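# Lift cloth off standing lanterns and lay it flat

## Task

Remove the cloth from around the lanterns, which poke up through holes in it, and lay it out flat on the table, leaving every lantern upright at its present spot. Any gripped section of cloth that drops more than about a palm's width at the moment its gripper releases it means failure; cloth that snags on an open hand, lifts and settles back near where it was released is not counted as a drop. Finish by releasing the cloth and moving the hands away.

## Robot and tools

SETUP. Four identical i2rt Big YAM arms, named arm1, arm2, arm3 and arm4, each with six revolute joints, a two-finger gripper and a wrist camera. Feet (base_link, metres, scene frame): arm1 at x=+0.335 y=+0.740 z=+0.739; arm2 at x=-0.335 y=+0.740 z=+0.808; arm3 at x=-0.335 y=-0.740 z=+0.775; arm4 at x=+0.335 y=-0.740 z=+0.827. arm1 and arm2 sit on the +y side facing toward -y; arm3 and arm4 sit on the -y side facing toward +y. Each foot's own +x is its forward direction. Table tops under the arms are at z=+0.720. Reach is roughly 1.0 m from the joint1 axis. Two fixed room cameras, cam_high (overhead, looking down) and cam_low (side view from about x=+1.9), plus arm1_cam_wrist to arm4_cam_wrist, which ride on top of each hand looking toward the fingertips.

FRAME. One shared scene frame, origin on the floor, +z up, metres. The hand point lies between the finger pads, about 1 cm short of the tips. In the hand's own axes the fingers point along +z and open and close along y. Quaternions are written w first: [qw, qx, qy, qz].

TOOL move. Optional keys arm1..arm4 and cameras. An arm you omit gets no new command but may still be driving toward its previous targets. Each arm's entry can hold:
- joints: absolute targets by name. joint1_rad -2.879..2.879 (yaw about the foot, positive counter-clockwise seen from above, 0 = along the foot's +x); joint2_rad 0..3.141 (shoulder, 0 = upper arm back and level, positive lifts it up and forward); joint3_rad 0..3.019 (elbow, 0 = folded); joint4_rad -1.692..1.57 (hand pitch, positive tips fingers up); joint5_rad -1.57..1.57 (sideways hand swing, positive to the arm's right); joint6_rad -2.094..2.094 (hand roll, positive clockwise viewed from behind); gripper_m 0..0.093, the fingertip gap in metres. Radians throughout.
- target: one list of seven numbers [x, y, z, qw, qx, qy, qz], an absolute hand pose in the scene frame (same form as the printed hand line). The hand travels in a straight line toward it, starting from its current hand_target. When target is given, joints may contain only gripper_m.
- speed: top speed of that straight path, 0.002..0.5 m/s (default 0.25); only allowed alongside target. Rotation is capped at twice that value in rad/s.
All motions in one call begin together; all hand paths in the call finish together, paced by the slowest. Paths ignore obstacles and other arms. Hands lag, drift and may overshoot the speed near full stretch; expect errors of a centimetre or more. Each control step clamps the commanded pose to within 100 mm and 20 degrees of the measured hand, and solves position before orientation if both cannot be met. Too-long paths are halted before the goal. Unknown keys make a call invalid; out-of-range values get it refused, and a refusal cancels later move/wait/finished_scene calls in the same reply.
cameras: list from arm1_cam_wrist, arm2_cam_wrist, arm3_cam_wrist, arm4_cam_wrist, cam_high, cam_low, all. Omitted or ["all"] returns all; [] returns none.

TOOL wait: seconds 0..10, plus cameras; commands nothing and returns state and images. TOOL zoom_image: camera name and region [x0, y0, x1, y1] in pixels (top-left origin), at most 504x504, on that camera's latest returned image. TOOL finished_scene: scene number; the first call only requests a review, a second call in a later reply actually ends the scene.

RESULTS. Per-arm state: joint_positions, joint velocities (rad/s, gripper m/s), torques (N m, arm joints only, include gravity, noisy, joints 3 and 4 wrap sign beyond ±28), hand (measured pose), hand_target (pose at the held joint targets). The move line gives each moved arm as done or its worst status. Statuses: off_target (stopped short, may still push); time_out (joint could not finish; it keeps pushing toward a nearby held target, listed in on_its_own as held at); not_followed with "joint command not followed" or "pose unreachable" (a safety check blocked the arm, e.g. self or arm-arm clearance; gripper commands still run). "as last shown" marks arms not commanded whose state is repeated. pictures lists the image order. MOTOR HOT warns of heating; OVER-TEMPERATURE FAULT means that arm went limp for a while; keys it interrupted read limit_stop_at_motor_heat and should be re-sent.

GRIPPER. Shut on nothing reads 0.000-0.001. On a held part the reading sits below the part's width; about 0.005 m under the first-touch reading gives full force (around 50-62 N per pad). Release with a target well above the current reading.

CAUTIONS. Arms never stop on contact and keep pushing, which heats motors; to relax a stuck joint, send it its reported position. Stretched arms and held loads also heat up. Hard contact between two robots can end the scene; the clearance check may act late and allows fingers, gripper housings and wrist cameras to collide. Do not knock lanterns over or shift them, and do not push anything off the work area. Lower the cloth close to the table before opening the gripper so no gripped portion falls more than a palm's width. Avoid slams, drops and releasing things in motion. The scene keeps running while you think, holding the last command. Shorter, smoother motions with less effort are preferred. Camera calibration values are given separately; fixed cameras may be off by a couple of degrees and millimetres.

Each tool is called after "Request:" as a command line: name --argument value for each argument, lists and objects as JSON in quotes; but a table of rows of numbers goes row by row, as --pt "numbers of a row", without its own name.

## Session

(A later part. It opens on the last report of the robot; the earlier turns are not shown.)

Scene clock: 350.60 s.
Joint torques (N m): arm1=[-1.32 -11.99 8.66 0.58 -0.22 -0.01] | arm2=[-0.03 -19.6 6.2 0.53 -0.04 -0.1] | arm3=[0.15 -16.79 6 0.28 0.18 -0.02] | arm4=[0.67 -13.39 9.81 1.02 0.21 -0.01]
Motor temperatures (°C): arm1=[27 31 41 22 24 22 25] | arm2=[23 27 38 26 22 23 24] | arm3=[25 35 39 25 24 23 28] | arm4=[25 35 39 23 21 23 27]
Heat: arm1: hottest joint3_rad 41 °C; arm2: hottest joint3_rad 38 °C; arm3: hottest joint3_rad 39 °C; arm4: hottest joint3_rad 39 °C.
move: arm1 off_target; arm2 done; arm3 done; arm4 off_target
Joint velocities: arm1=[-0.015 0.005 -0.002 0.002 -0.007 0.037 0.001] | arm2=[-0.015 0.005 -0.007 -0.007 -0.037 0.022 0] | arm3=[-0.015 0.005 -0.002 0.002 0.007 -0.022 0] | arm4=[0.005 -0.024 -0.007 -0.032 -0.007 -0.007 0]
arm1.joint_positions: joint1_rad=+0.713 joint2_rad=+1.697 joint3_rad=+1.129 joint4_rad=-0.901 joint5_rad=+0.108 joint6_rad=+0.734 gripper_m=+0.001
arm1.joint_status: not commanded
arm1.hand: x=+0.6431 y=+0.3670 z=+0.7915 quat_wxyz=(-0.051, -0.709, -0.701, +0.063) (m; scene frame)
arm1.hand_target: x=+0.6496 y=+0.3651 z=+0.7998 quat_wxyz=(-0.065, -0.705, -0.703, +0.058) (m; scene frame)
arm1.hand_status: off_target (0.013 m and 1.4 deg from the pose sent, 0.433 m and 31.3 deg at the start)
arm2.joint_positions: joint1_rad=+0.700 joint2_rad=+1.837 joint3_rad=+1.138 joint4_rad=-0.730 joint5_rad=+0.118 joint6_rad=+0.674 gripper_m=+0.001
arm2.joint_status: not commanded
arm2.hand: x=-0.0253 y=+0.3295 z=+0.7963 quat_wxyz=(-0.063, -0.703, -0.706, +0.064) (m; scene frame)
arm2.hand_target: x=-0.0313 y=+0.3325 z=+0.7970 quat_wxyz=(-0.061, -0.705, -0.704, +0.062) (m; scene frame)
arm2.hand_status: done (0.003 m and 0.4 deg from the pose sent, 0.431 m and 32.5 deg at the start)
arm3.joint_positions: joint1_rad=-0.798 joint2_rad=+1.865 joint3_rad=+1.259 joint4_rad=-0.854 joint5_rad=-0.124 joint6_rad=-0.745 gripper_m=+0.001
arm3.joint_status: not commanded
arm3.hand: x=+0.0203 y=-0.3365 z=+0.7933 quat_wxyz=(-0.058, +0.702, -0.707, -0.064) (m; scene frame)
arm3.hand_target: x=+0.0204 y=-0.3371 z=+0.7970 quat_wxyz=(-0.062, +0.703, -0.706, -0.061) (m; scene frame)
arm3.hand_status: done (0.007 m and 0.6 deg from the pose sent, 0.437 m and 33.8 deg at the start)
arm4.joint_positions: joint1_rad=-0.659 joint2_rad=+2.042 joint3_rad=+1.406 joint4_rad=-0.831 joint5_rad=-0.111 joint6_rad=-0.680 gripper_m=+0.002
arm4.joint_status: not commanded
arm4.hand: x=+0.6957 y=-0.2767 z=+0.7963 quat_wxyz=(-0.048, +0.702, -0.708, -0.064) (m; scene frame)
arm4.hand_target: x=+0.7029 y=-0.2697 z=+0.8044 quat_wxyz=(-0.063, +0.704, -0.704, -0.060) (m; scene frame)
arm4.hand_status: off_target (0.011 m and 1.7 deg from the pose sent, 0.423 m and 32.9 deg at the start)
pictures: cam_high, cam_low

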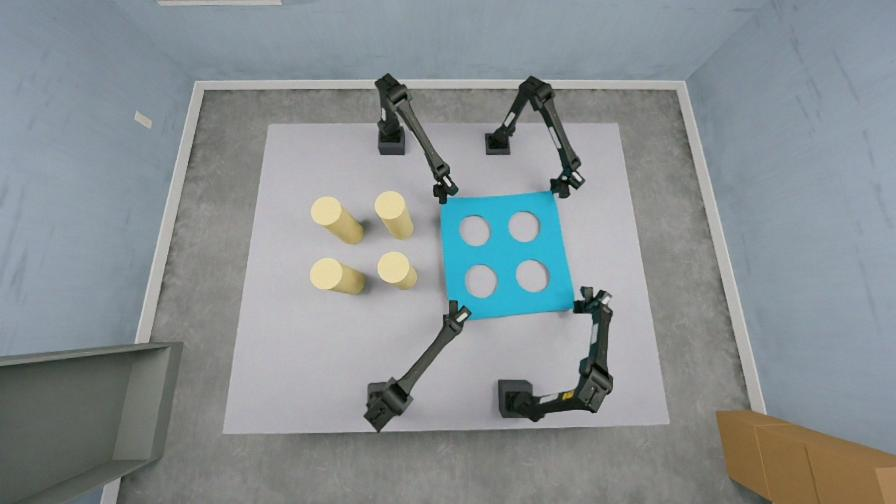

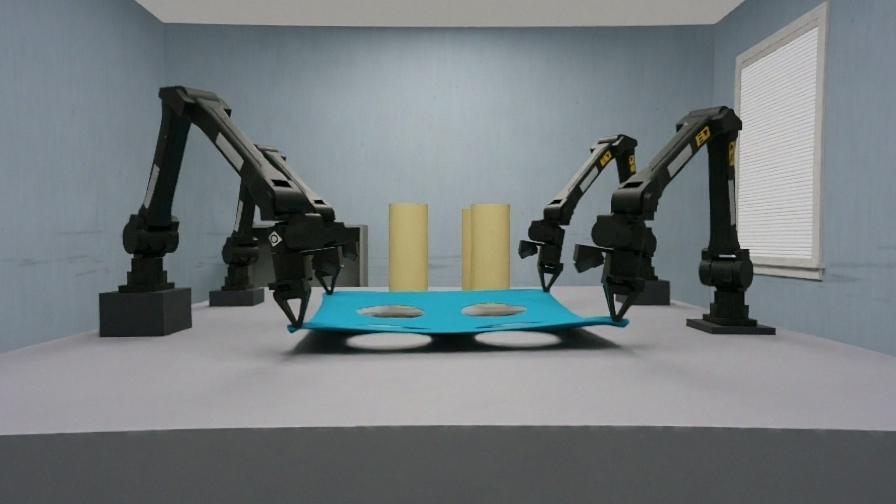

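Request:
move --arm1 '{"target": [0.654, 0.367, 0.722, 0, 0.7071, 0.7071, 0], "speed": 0.1}' --arm2 '{"target": [-0.033, 0.334, 0.718, 0, 0.7071, 0.7071, 0], "speed": 0.1}' --arm3 '{"target": [0.016, -0.340, 0.718, 0, 0.7071, -0.7071, 0], "speed": 0.1}' --arm4 '{"target": [0.706, -0.274, 0.726, 0, 0.7071, -0.7071, 0], "speed": 0.1}'

Scene clock: 357.20 s.
Joint torques (N m): arm1=[-0.73 -9.52 9.89 0.27 -0.53 -0.07] | arm2=[0.21 -17.14 7.39 -0.18 -0.17 -0.19] | arm3=[-0.03 -14.21 6.56 -0.2 0.28 0.17] | arm4=[0.15 -11.11 10.59 0.23 0.49 0.13]
Motor temperatures (°C): arm1=[27 31 40 22 24 22 25] | arm2=[23 27 38 26 22 23 24] | arm3=[25 35 38 25 24 23 29] | arm4=[25 36 39 23 21 23 27]
Heat: arm1: hottest joint3_rad 40 °C; arm2: hottest joint3_rad 38 °C; arm3: hottest joint3_rad 38 °C; arm4: hottest joint3_rad 39 °C.
move: arm1 off_target; arm2 off_target; arm3 off_target; arm4 off_target
Joint velocities: arm1=[-0.005 -0.015 -0.007 -0.012 0.051 -0.007 0] | arm2=[-0.005 -0.015 -0.027 0.007 0.066 -0.051 0] | arm3=[-0.024 0.005 -0.017 -0.007 0.007 -0.022 0] | arm4=[-0.015 -0.005 -0.002 0.007 0.051 -0.007 0]
arm1.joint_positions: joint1_rad=+0.682 joint2_rad=+1.834 joint3_rad=+1.143 joint4_rad=-0.878 joint5_rad=+0.002 joint6_rad=+0.716 gripper_m=+0.001
arm1.joint_status: not commanded
arm1.hand: x=+0.6429 y=+0.3707 z=+0.7320 quat_wxyz=(-0.004, -0.714, -0.700, +0.008) (m; scene frame)
arm1.hand_target: x=+0.6532 y=+0.3678 z=+0.7220 quat_wxyz=(-0.001, -0.708, -0.707, -0.001) (m; scene frame)
arm1.hand_status: off_target (0.015 m and 1.5 deg from the pose sent, 0.070 m and 9.3 deg at the start)
arm2.joint_positions: joint1_rad=+0.660 joint2_rad=+1.993 joint3_rad=+1.176 joint4_rad=-0.718 joint5_rad=+0.009 joint6_rad=+0.652 gripper_m=+0.001
arm2.joint_status: not commanded
arm2.hand: x=-0.0296 y=+0.3325 z=+0.7304 quat_wxyz=(-0.016, -0.709, -0.705, +0.005) (m; scene frame)
arm2.hand_target: x=-0.0335 y=+0.3349 z=+0.7182 quat_wxyz=(+0.000, -0.707, -0.707, +0.000) (m; scene frame)
arm2.hand_status: off_target (0.013 m and 2.0 deg from the pose sent, 0.079 m and 10.3 deg at the start)
arm3.joint_positions: joint1_rad=-0.757 joint2_rad=+1.998 joint3_rad=+1.280 joint4_rad=-0.836 joint5_rad=-0.005 joint6_rad=-0.732 gripper_m=+0.001
arm3.joint_status: not commanded
arm3.hand: x=+0.0153 y=-0.3389 z=+0.7307 quat_wxyz=(-0.013, +0.712, -0.702, -0.003) (m; scene frame)
arm3.hand_target: x=+0.0153 y=-0.3411 z=+0.7183 quat_wxyz=(+0.000, +0.707, -0.708, +0.000) (m; scene frame)
arm3.hand_status: off_target (0.013 m and 1.8 deg from the pose sent, 0.075 m and 9.9 deg at the start)
arm4.joint_positions: joint1_rad=-0.631 joint2_rad=+2.181 joint3_rad=+1.485 joint4_rad=-0.862 joint5_rad=-0.008 joint6_rad=-0.680 gripper_m=+0.002
arm4.joint_status: not commanded
arm4.hand: x=+0.6988 y=-0.2744 z=+0.7406 quat_wxyz=(-0.007, +0.712, -0.702, -0.008) (m; scene frame)
arm4.hand_target: x=+0.7057 y=-0.2744 z=+0.7260 quat_wxyz=(-0.001, +0.707, -0.707, +0.000) (m; scene frame)
arm4.hand_status: off_target (0.016 m and 1.5 deg from the pose sent, 0.071 m and 9.2 deg at the start)
pictures: arm1_cam_wrist, arm2_cam_wrist, arm3_cam_wrist, arm4_cam_wrist, cam_high, cam_low
camera_calibration:
arm1_cam_wrist: T_world_to_cam=[[-0.999827, 0.0178452, -0.00519995, 0.641686], [0.0121576, 0.839469, 0.543272, -0.70849], [0.01406, 0.543115, -0.839541, 0.534472], [0, 0, 0, 1]] pos_world=[0.642674, 0.293024, 0.836951]
arm2_cam_wrist: T_world_to_cam=[[-0.999705, 0.0107467, -0.021768, -0.0140714], [-0.00343252, 0.825096, 0.564983, -0.68296], [0.0240324, 0.564891, -0.824816, 0.537123], [0, 0, 0, 1]] pos_world=[-0.0293199, 0.260242, 0.828582]
arm3_cam_wrist: T_world_to_cam=[[0.999802, 0.0166424, 0.010935, -0.0169358], [0.0076269, -0.827283, 0.561734, -0.684403], [0.0183949, -0.561539, -0.827246, 0.538878], [0, 0, 0, 1]] pos_world=[0.0122397, -0.263312, 0.830421]
arm4_cam_wrist: T_world_to_cam=[[0.999791, 0.0204407, -0.000342595, -0.693714], [0.0169435, -0.819129, 0.57336, -0.657563], [0.0114392, -0.573245, -0.819304, 0.562066], [0, 0, 0, 1]] pos_world=[0.698281, -0.202247, 0.837285]

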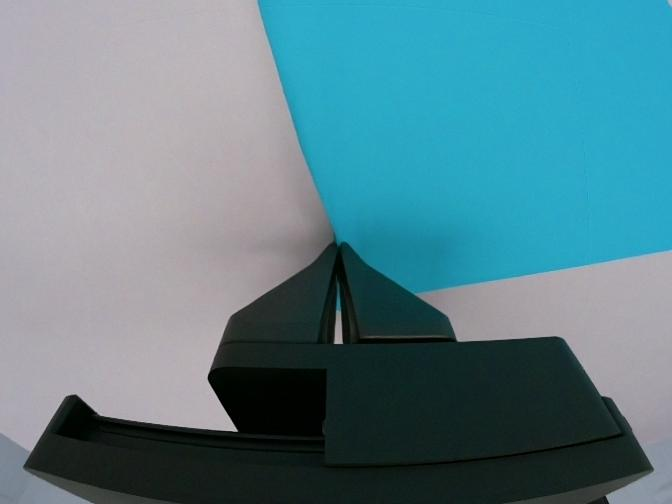

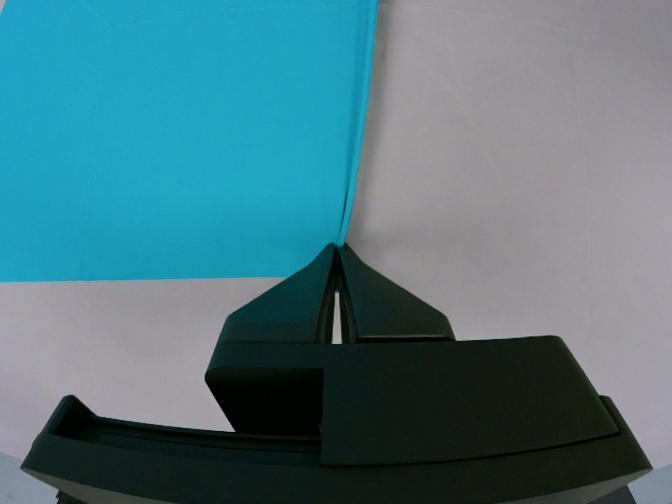

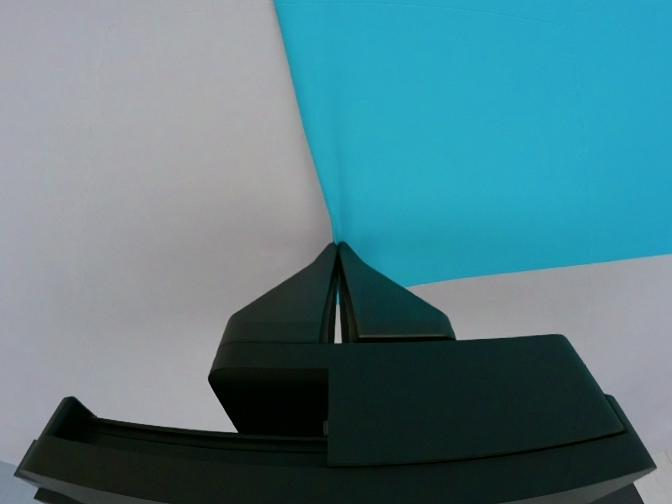

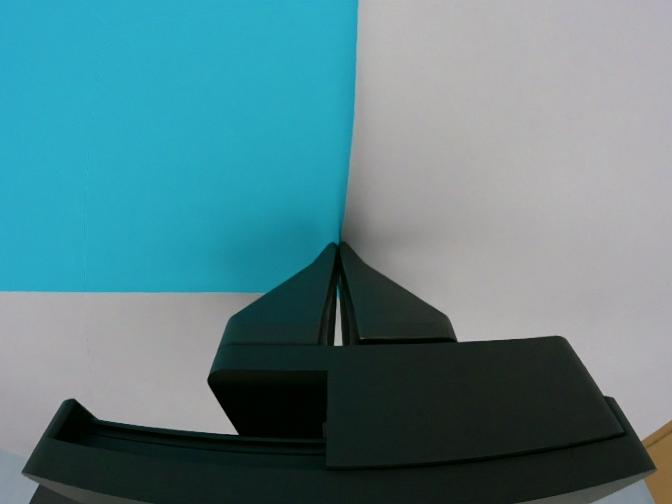

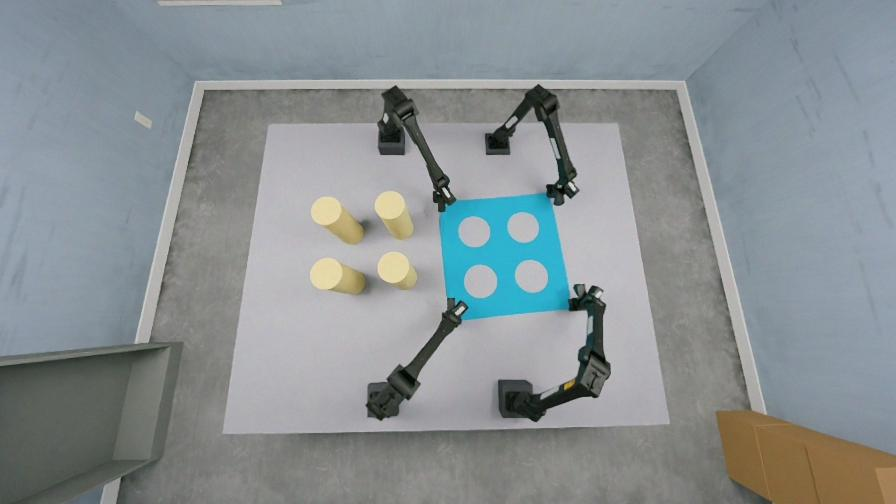

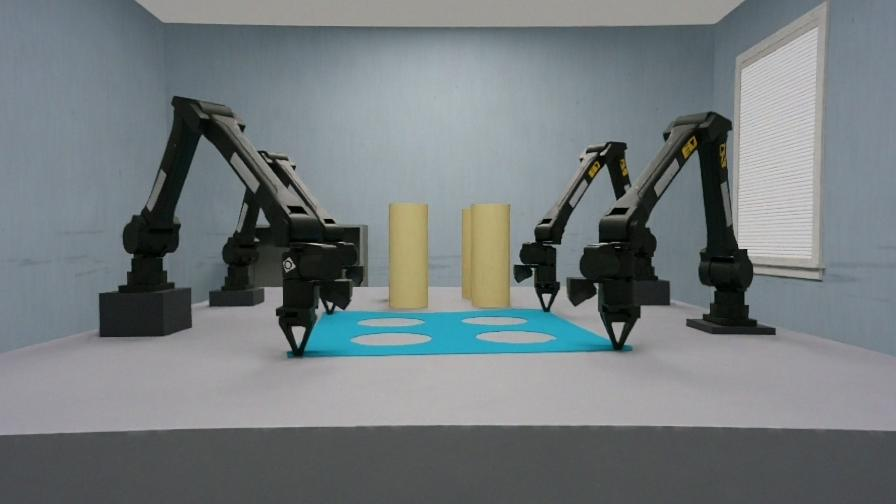

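Request:
zoom_image --camera "arm2_cam_wrist" --region '[240, 0, 480, 260]'

Request:
zoom_image --camera "cam_high" --region '[420, 180, 590, 330]'

Request:
zoom_image --camera "cam_low" --region '[270, 290, 650, 370]'

Scaled by 1.938 from the camera's 672x504 image, which has a finer 960x720 frame.

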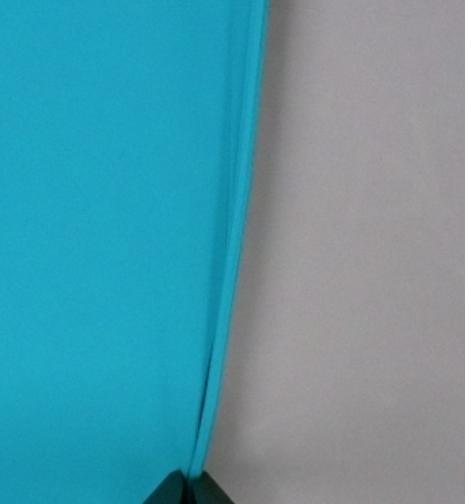

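Scaled by 2.965.

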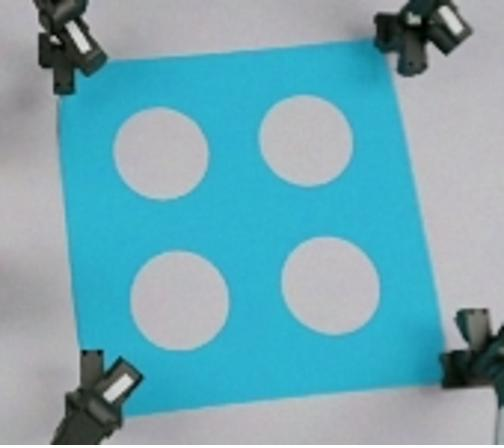

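Scaled by 1.326.

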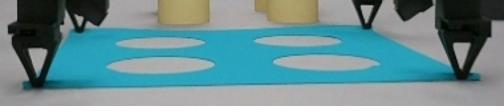

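Request:
move --arm1 '{"target": [0.643, 0.3707, 0.739, 0, 0.7071, 0.7071, 0], "speed": 0.05, "joints": {"gripper_m": 0.042}}' --arm2 '{"target": [-0.0296, 0.3325, 0.737, 0, 0.7071, 0.7071, 0], "speed": 0.05, "joints": {"gripper_m": 0.042}}' --arm3 '{"target": [0.0153, -0.3389, 0.737, 0, 0.7071, -0.7071, 0], "speed": 0.05, "joints": {"gripper_m": 0.042}}' --arm4 '{"target": [0.6988, -0.2744, 0.747, 0, 0.7071, -0.7071, 0], "speed": 0.05, "joints": {"gripper_m": 0.042}}' --cameras '["arm1_cam_wrist", "arm2_cam_wrist", "arm3_cam_wrist", "arm4_cam_wrist"]'

Scene clock: 364.10 s.
Joint torques (N m): arm1=[-1.73 -12.81 8.73 -0.2 0.04 -0.07] | arm2=[0.56 -19.78 8.77 -0.17 -0.1 -0.15] | arm3=[0.15 -16.67 7.49 -0.59 0.16 0.16] | arm4=[0.91 -14.21 9.37 -0.05 0.01 0.17]
Motor temperatures (°C): arm1=[27 31 40 22 24 22 25] | arm2=[23 28 37 26 22 23 24] | arm3=[25 36 37 25 24 23 29] | arm4=[25 36 39 23 21 23 27]
Heat: arm1: hottest joint3_rad 40 °C; arm2: hottest joint3_rad 37 °C; arm3: hottest joint3_rad 37 °C; arm4: hottest joint3_rad 39 °C.
move: arm1 done; arm2 off_target; arm3 off_target; arm4 done
Joint velocities: arm1=[-0.005 -0.015 0.012 0.002 0.051 -0.037 0] | arm2=[-0.005 0.005 0.007 -0.012 0.051 0.022 0] | arm3=[-0.005 -0.005 -0.007 -0.002 -0.037 0.022 0] | arm4=[-0.015 -0.015 -0.007 0.012 -0.007 -0.037 0.001]
arm1.joint_positions: joint1_rad=+0.683 joint2_rad=+1.834 joint3_rad=+1.143 joint4_rad=-0.898 joint5_rad=-0.009 joint6_rad=+0.704 gripper_m=+0.042
arm1.joint_status: all done
arm1.hand: x=+0.6416 y=+0.3762 z=+0.7320 quat_wxyz=(+0.006, -0.709, -0.705, +0.001) (m; scene frame)
arm1.hand_target: x=+0.6430 y=+0.3707 z=+0.7391 quat_wxyz=(+0.000, -0.707, -0.707, +0.000) (m; scene frame)
arm1.hand_status: done (0.009 m and 0.7 deg from the pose sent, 0.007 m and 1.5 deg at the start)
arm2.joint_positions: joint1_rad=+0.659 joint2_rad=+1.995 joint3_rad=+1.176 joint4_rad=-0.768 joint5_rad=+0.007 joint6_rad=+0.651 gripper_m=+0.042
arm2.joint_status: all done
arm2.hand: x=-0.0371 y=+0.3427 z=+0.7296 quat_wxyz=(+0.009, -0.709, -0.705, +0.000) (m; scene frame)
arm2.hand_target: x=-0.0296 y=+0.3327 z=+0.7371 quat_wxyz=(+0.000, -0.707, -0.707, +0.000) (m; scene frame)
arm2.hand_status: off_target (0.015 m and 1.1 deg from the pose sent, 0.007 m and 2.0 deg at the start)
arm3.joint_positions: joint1_rad=-0.757 joint2_rad=+1.998 joint3_rad=+1.280 joint4_rad=-0.870 joint5_rad=-0.003 joint6_rad=-0.731 gripper_m=+0.042
arm3.joint_status: all done
arm3.hand: x=+0.0101 y=-0.3454 z=+0.7304 quat_wxyz=(+0.004, +0.712, -0.703, -0.001) (m; scene frame)
arm3.hand_target: x=+0.0153 y=-0.3390 z=+0.7369 quat_wxyz=(+0.000, +0.707, -0.707, +0.000) (m; scene frame)
arm3.hand_status: off_target (0.011 m and 0.8 deg from the pose sent, 0.006 m and 1.8 deg at the start)
arm4.joint_positions: joint1_rad=-0.631 joint2_rad=+2.182 joint3_rad=+1.485 joint4_rad=-0.889 joint5_rad=+0.003 joint6_rad=-0.675 gripper_m=+0.042
arm4.joint_status: all done
arm4.hand: x=+0.6962 y=-0.2809 z=+0.7399 quat_wxyz=(+0.006, +0.710, -0.704, -0.001) (m; scene frame)
arm4.hand_target: x=+0.6985 y=-0.2746 z=+0.7469 quat_wxyz=(+0.000, +0.707, -0.707, +0.000) (m; scene frame)
arm4.hand_status: done (0.010 m and 0.9 deg from the pose sent, 0.006 m and 1.5 deg at the start)
pictures: arm1_cam_wrist, arm2_cam_wrist, arm3_cam_wrist, arm4_cam_wrist
camera_calibration:
arm1_cam_wrist: T_world_to_cam=[[-0.99999, 0.00444558, -0.000399684, 0.641893], [0.00345043, 0.826723, 0.562599, -0.716844], [0.0028315, 0.562592, -0.82673, 0.521992], [0, 0, 0, 1]] pos_world=[0.642882, 0.29611, 0.835098]
arm2_cam_wrist: T_world_to_cam=[[-0.999914, 0.0104805, 0.00788024, -0.0431717], [0.0131125, 0.800356, 0.599382, -0.706926], [-0.0000251723, 0.599434, -0.800425, 0.500341], [0, 0, 0, 1]] pos_world=[-0.0338858, 0.266324, 0.824544]
arm3_cam_wrist: T_world_to_cam=[[0.999829, 0.0154757, -0.0101371, 0.00334363], [0.0184828, -0.811801, 0.583642, -0.700369], [0.000802942, -0.583729, -0.811948, 0.516424], [0, 0, 0, 1]] pos_world=[0.00918709, -0.26716, 0.828108]
arm4_cam_wrist: T_world_to_cam=[[0.999838, 0.0155154, -0.00915441, -0.68582], [0.0179138, -0.802566, 0.596295, -0.675413], [0.00190473, -0.596362, -0.802713, 0.545712], [0, 0, 0, 1]] pos_world=[0.696768, -0.205981, 0.834517]

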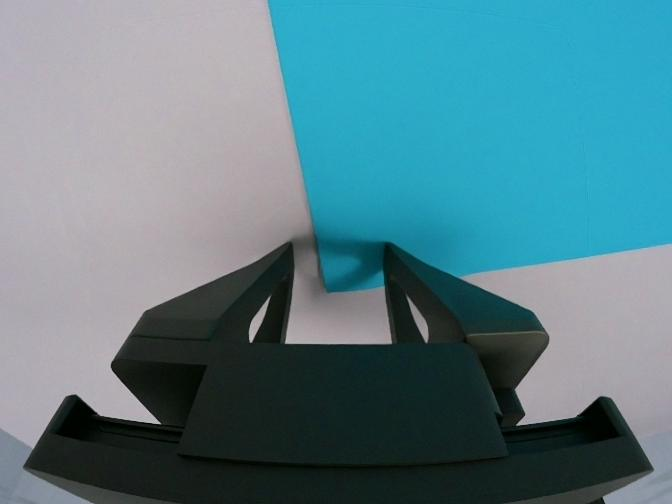

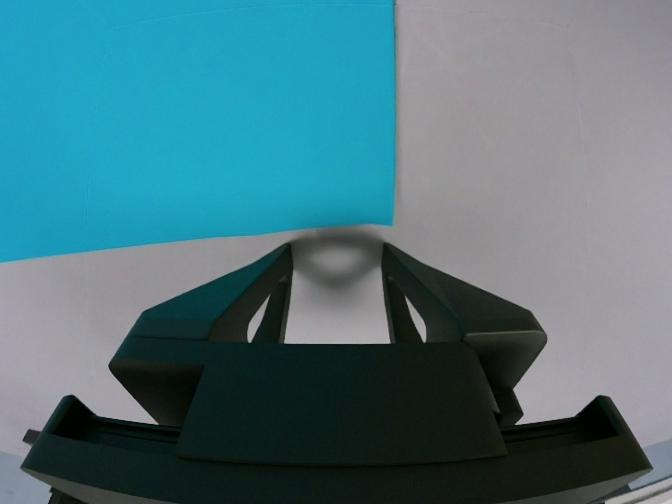

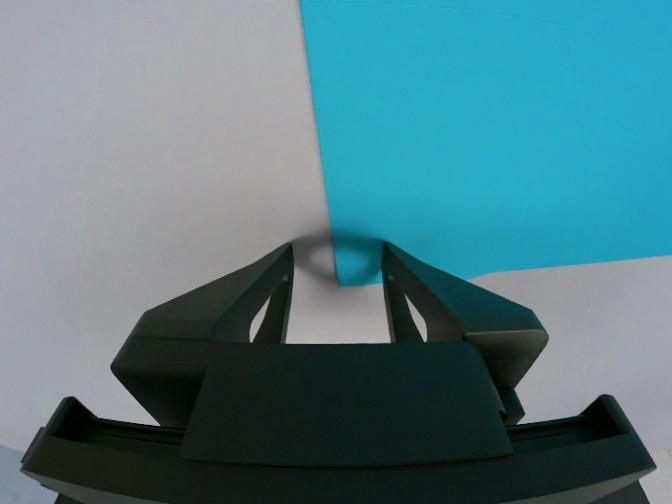

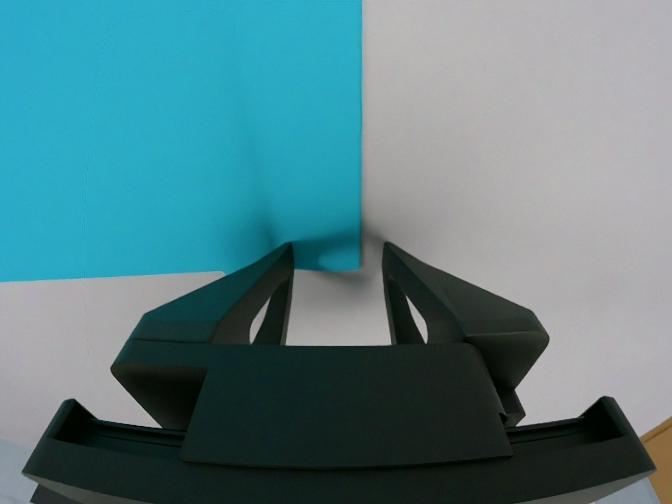

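Request:
move --arm1 '{"target": [0.643, 0.405, 0.880, 0, 0.7071, 0.7071, 0], "speed": 0.2}' --arm2 '{"target": [-0.032, 0.372, 0.880, 0, 0.7071, 0.7071, 0], "speed": 0.2}' --arm3 '{"target": [0.014, -0.373, 0.880, 0, 0.7071, -0.7071, 0], "speed": 0.2}' --arm4 '{"target": [0.698, -0.312, 0.885, 0, 0.7071, -0.7071, 0], "speed": 0.2}'

Scene clock: 369.67 s.
Joint torques (N m): arm1=[-0.62 -10.58 13.07 -0.18 0.01 0.15] | arm2=[1.67 -17.49 11.47 -0.2 -0.09 0.04] | arm3=[-0.21 -16.09 9.72 -0.46 0.16 -0.17] | arm4=[-0.62 -11.63 9.91 0.02 0.01 -0.08]
Motor temperatures (°C): arm1=[27 31 40 22 24 22 25] | arm2=[23 27 37 26 22 23 24] | arm3=[25 36 37 25 24 23 28] | arm4=[25 36 39 23 21 23 27]
Heat: arm1: hottest joint3_rad 40 °C; arm2: hottest joint3_rad 37 °C; arm3: hottest joint3_rad 37 °C; arm4: hottest joint3_rad 39 °C.
move: arm1 off_target; arm2 off_target; arm3 off_target; arm4 done
Joint velocities: arm1=[0.005 -0.005 -0.012 -0.012 0.007 -0.007 0] | arm2=[-0.015 -0.005 0.017 -0.007 -0.007 0.007 -0.001] | arm3=[0.005 -0.005 -0.002 -0.017 -0.081 -0.007 0] | arm4=[-0.005 0.005 -0.007 -0.012 -0.066 -0.022 0]
arm1.joint_positions: joint1_rad=+0.715 joint2_rad=+1.593 joint3_rad=+1.212 joint4_rad=-1.240 joint5_rad=-0.009 joint6_rad=+0.723 gripper_m=+0.042
arm1.joint_status: not commanded
arm1.hand: x=+0.6301 y=+0.4144 z=+0.8622 quat_wxyz=(+0.022, -0.704, -0.709, +0.001) (m; scene frame)
arm1.hand_target: x=+0.6431 y=+0.4048 z=+0.8806 quat_wxyz=(+0.000, -0.707, -0.707, +0.000) (m; scene frame)
arm1.hand_status: off_target (0.024 m and 2.6 deg from the pose sent, 0.151 m and 0.7 deg at the start)
arm2.joint_positions: joint1_rad=+0.698 joint2_rad=+1.705 joint3_rad=+1.176 joint4_rad=-1.073 joint5_rad=+0.006 joint6_rad=+0.681 gripper_m=+0.042
arm2.joint_status: not commanded
arm2.hand: x=-0.0440 y=+0.3811 z=+0.8649 quat_wxyz=(+0.017, -0.706, -0.708, +0.000) (m; scene frame)
arm2.hand_target: x=-0.0309 y=+0.3711 z=+0.8801 quat_wxyz=(+0.000, -0.707, -0.707, +0.000) (m; scene frame)
arm2.hand_status: off_target (0.021 m and 1.9 deg from the pose sent, 0.153 m and 1.1 deg at the start)
arm3.joint_positions: joint1_rad=-0.791 joint2_rad=+1.770 joint3_rad=+1.320 joint4_rad=-1.177 joint5_rad=-0.002 joint6_rad=-0.745 gripper_m=+0.042
arm3.joint_status: not commanded
arm3.hand: x=+0.0020 y=-0.3807 z=+0.8571 quat_wxyz=(+0.023, +0.704, -0.710, +0.000) (m; scene frame)
arm3.hand_target: x=+0.0149 y=-0.3718 z=+0.8792 quat_wxyz=(+0.000, +0.707, -0.707, +0.000) (m; scene frame)
arm3.hand_status: off_target (0.027 m and 2.6 deg from the pose sent, 0.152 m and 0.8 deg at the start)
arm4.joint_positions: joint1_rad=-0.653 joint2_rad=+1.912 joint3_rad=+1.480 joint4_rad=-1.132 joint5_rad=+0.004 joint6_rad=-0.687 gripper_m=+0.042
arm4.joint_status: not commanded
arm4.hand: x=+0.6922 y=-0.3075 z=+0.8882 quat_wxyz=(-0.005, +0.707, -0.707, -0.002) (m; scene frame)
arm4.hand_target: x=+0.6976 y=-0.3128 z=+0.8857 quat_wxyz=(+0.000, +0.707, -0.707, +0.000) (m; scene frame)
arm4.hand_status: done (0.008 m and 0.7 deg from the pose sent, 0.148 m and 0.9 deg at the start)
pictures: arm1_cam_wrist, arm2_cam_wrist, arm3_cam_wrist, arm4_cam_wrist, cam_high, cam_low
camera_calibration:
arm1_cam_wrist: T_world_to_cam=[[-0.999732, -0.00837389, 0.0215715, 0.616463], [0.00575753, 0.81289, 0.582389, -0.834436], [-0.0224122, 0.582358, -0.812624, 0.603764], [0, 0, 0, 1]] pos_world=[0.634634, 0.33186, 0.963302]
arm2_cam_wrist: T_world_to_cam=[[-0.999838, 0.00149981, 0.0179473, -0.0568071], [0.0121215, 0.79307, 0.60901, -0.824272], [-0.0133201, 0.609128, -0.79296, 0.574923], [0, 0, 0, 1]] pos_world=[-0.0391485, 0.303589, 0.9589]
arm3_cam_wrist: T_world_to_cam=[[0.999344, -0.00537094, -0.035823, 0.0273771], [0.0174618, -0.795025, 0.606325, -0.815876], [-0.0317367, -0.606553, -0.794409, 0.575108], [0, 0, 0, 1]] pos_world=[0.00513957, -0.299662, 0.952538]
arm4_cam_wrist: T_world_to_cam=[[0.999971, 0.00547247, 0.0052773, -0.696042], [0.00137439, -0.812845, 0.582479, -0.764624], [0.00747722, -0.582455, -0.812829, 0.658287], [0, 0, 0, 1]] pos_world=[0.692151, -0.23429, 0.984125]

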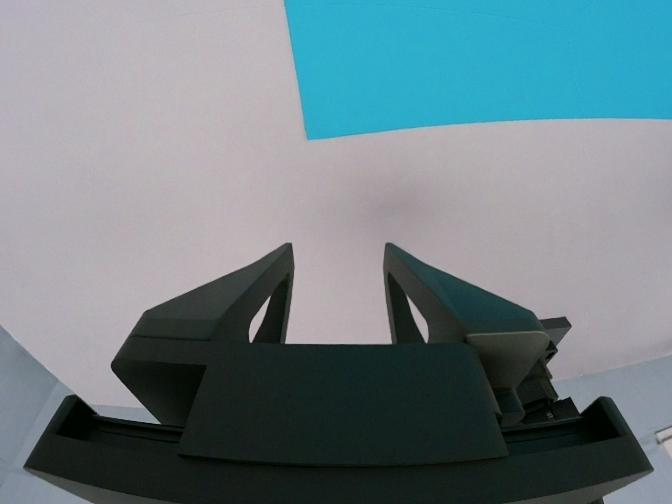

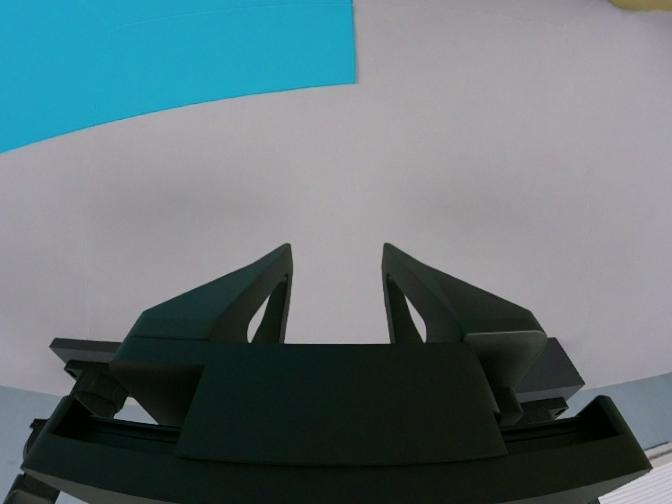

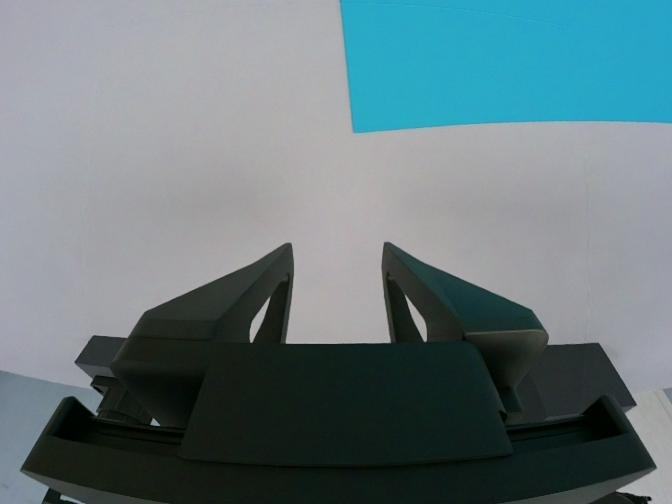

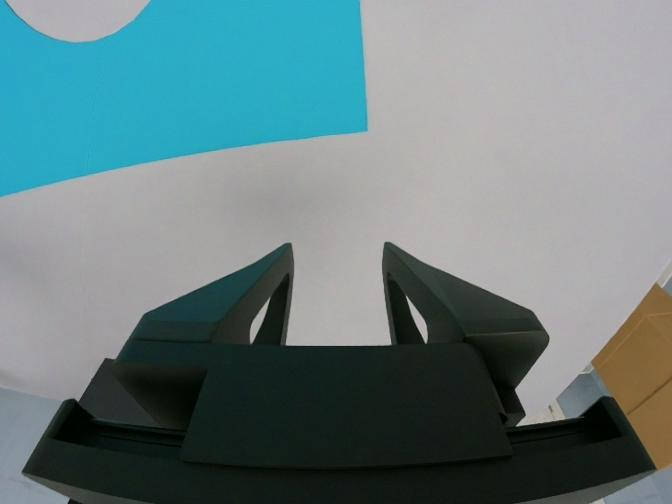

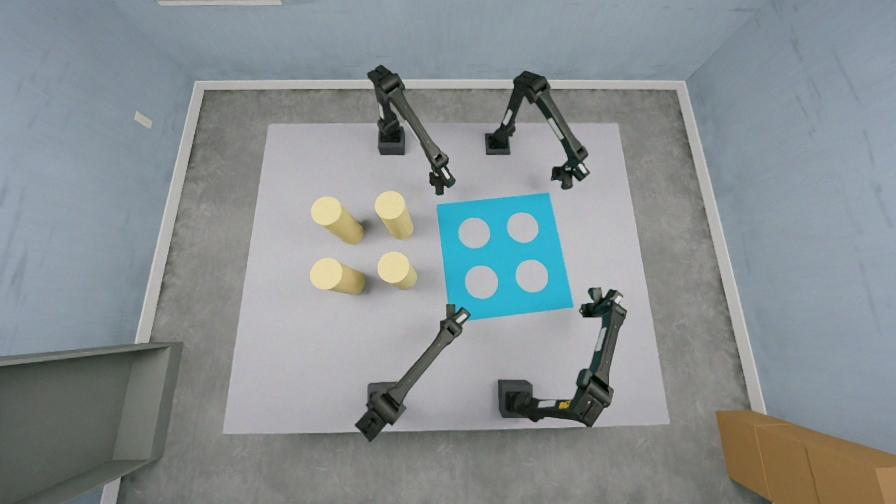

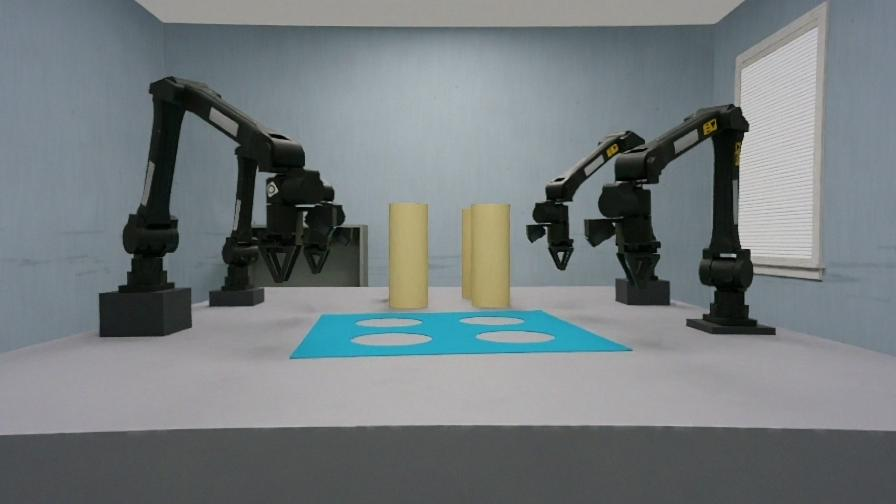

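Request:
zoom_image --camera "cam_high" --region '[425, 180, 585, 330]'

Request:
zoom_image --camera "cam_low" --region '[280, 190, 640, 370]'

Scaled by 3.150.

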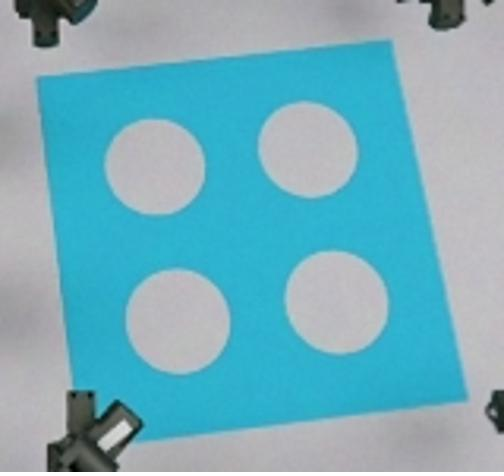

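Scaled by 1.400.

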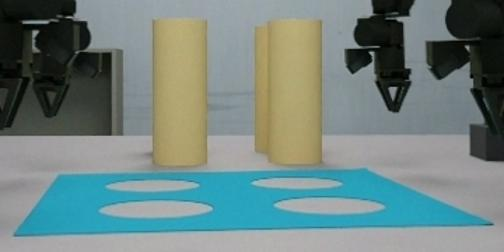

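Request:
finished_scene --scene 2

This call ended nothing. Check each condition of the task against the scene as it is now, look again where you are not sure, and mend what is not met. Then call finished_scene again.

Request:
finished_scene --scene 2

The scene is finished: the task was done.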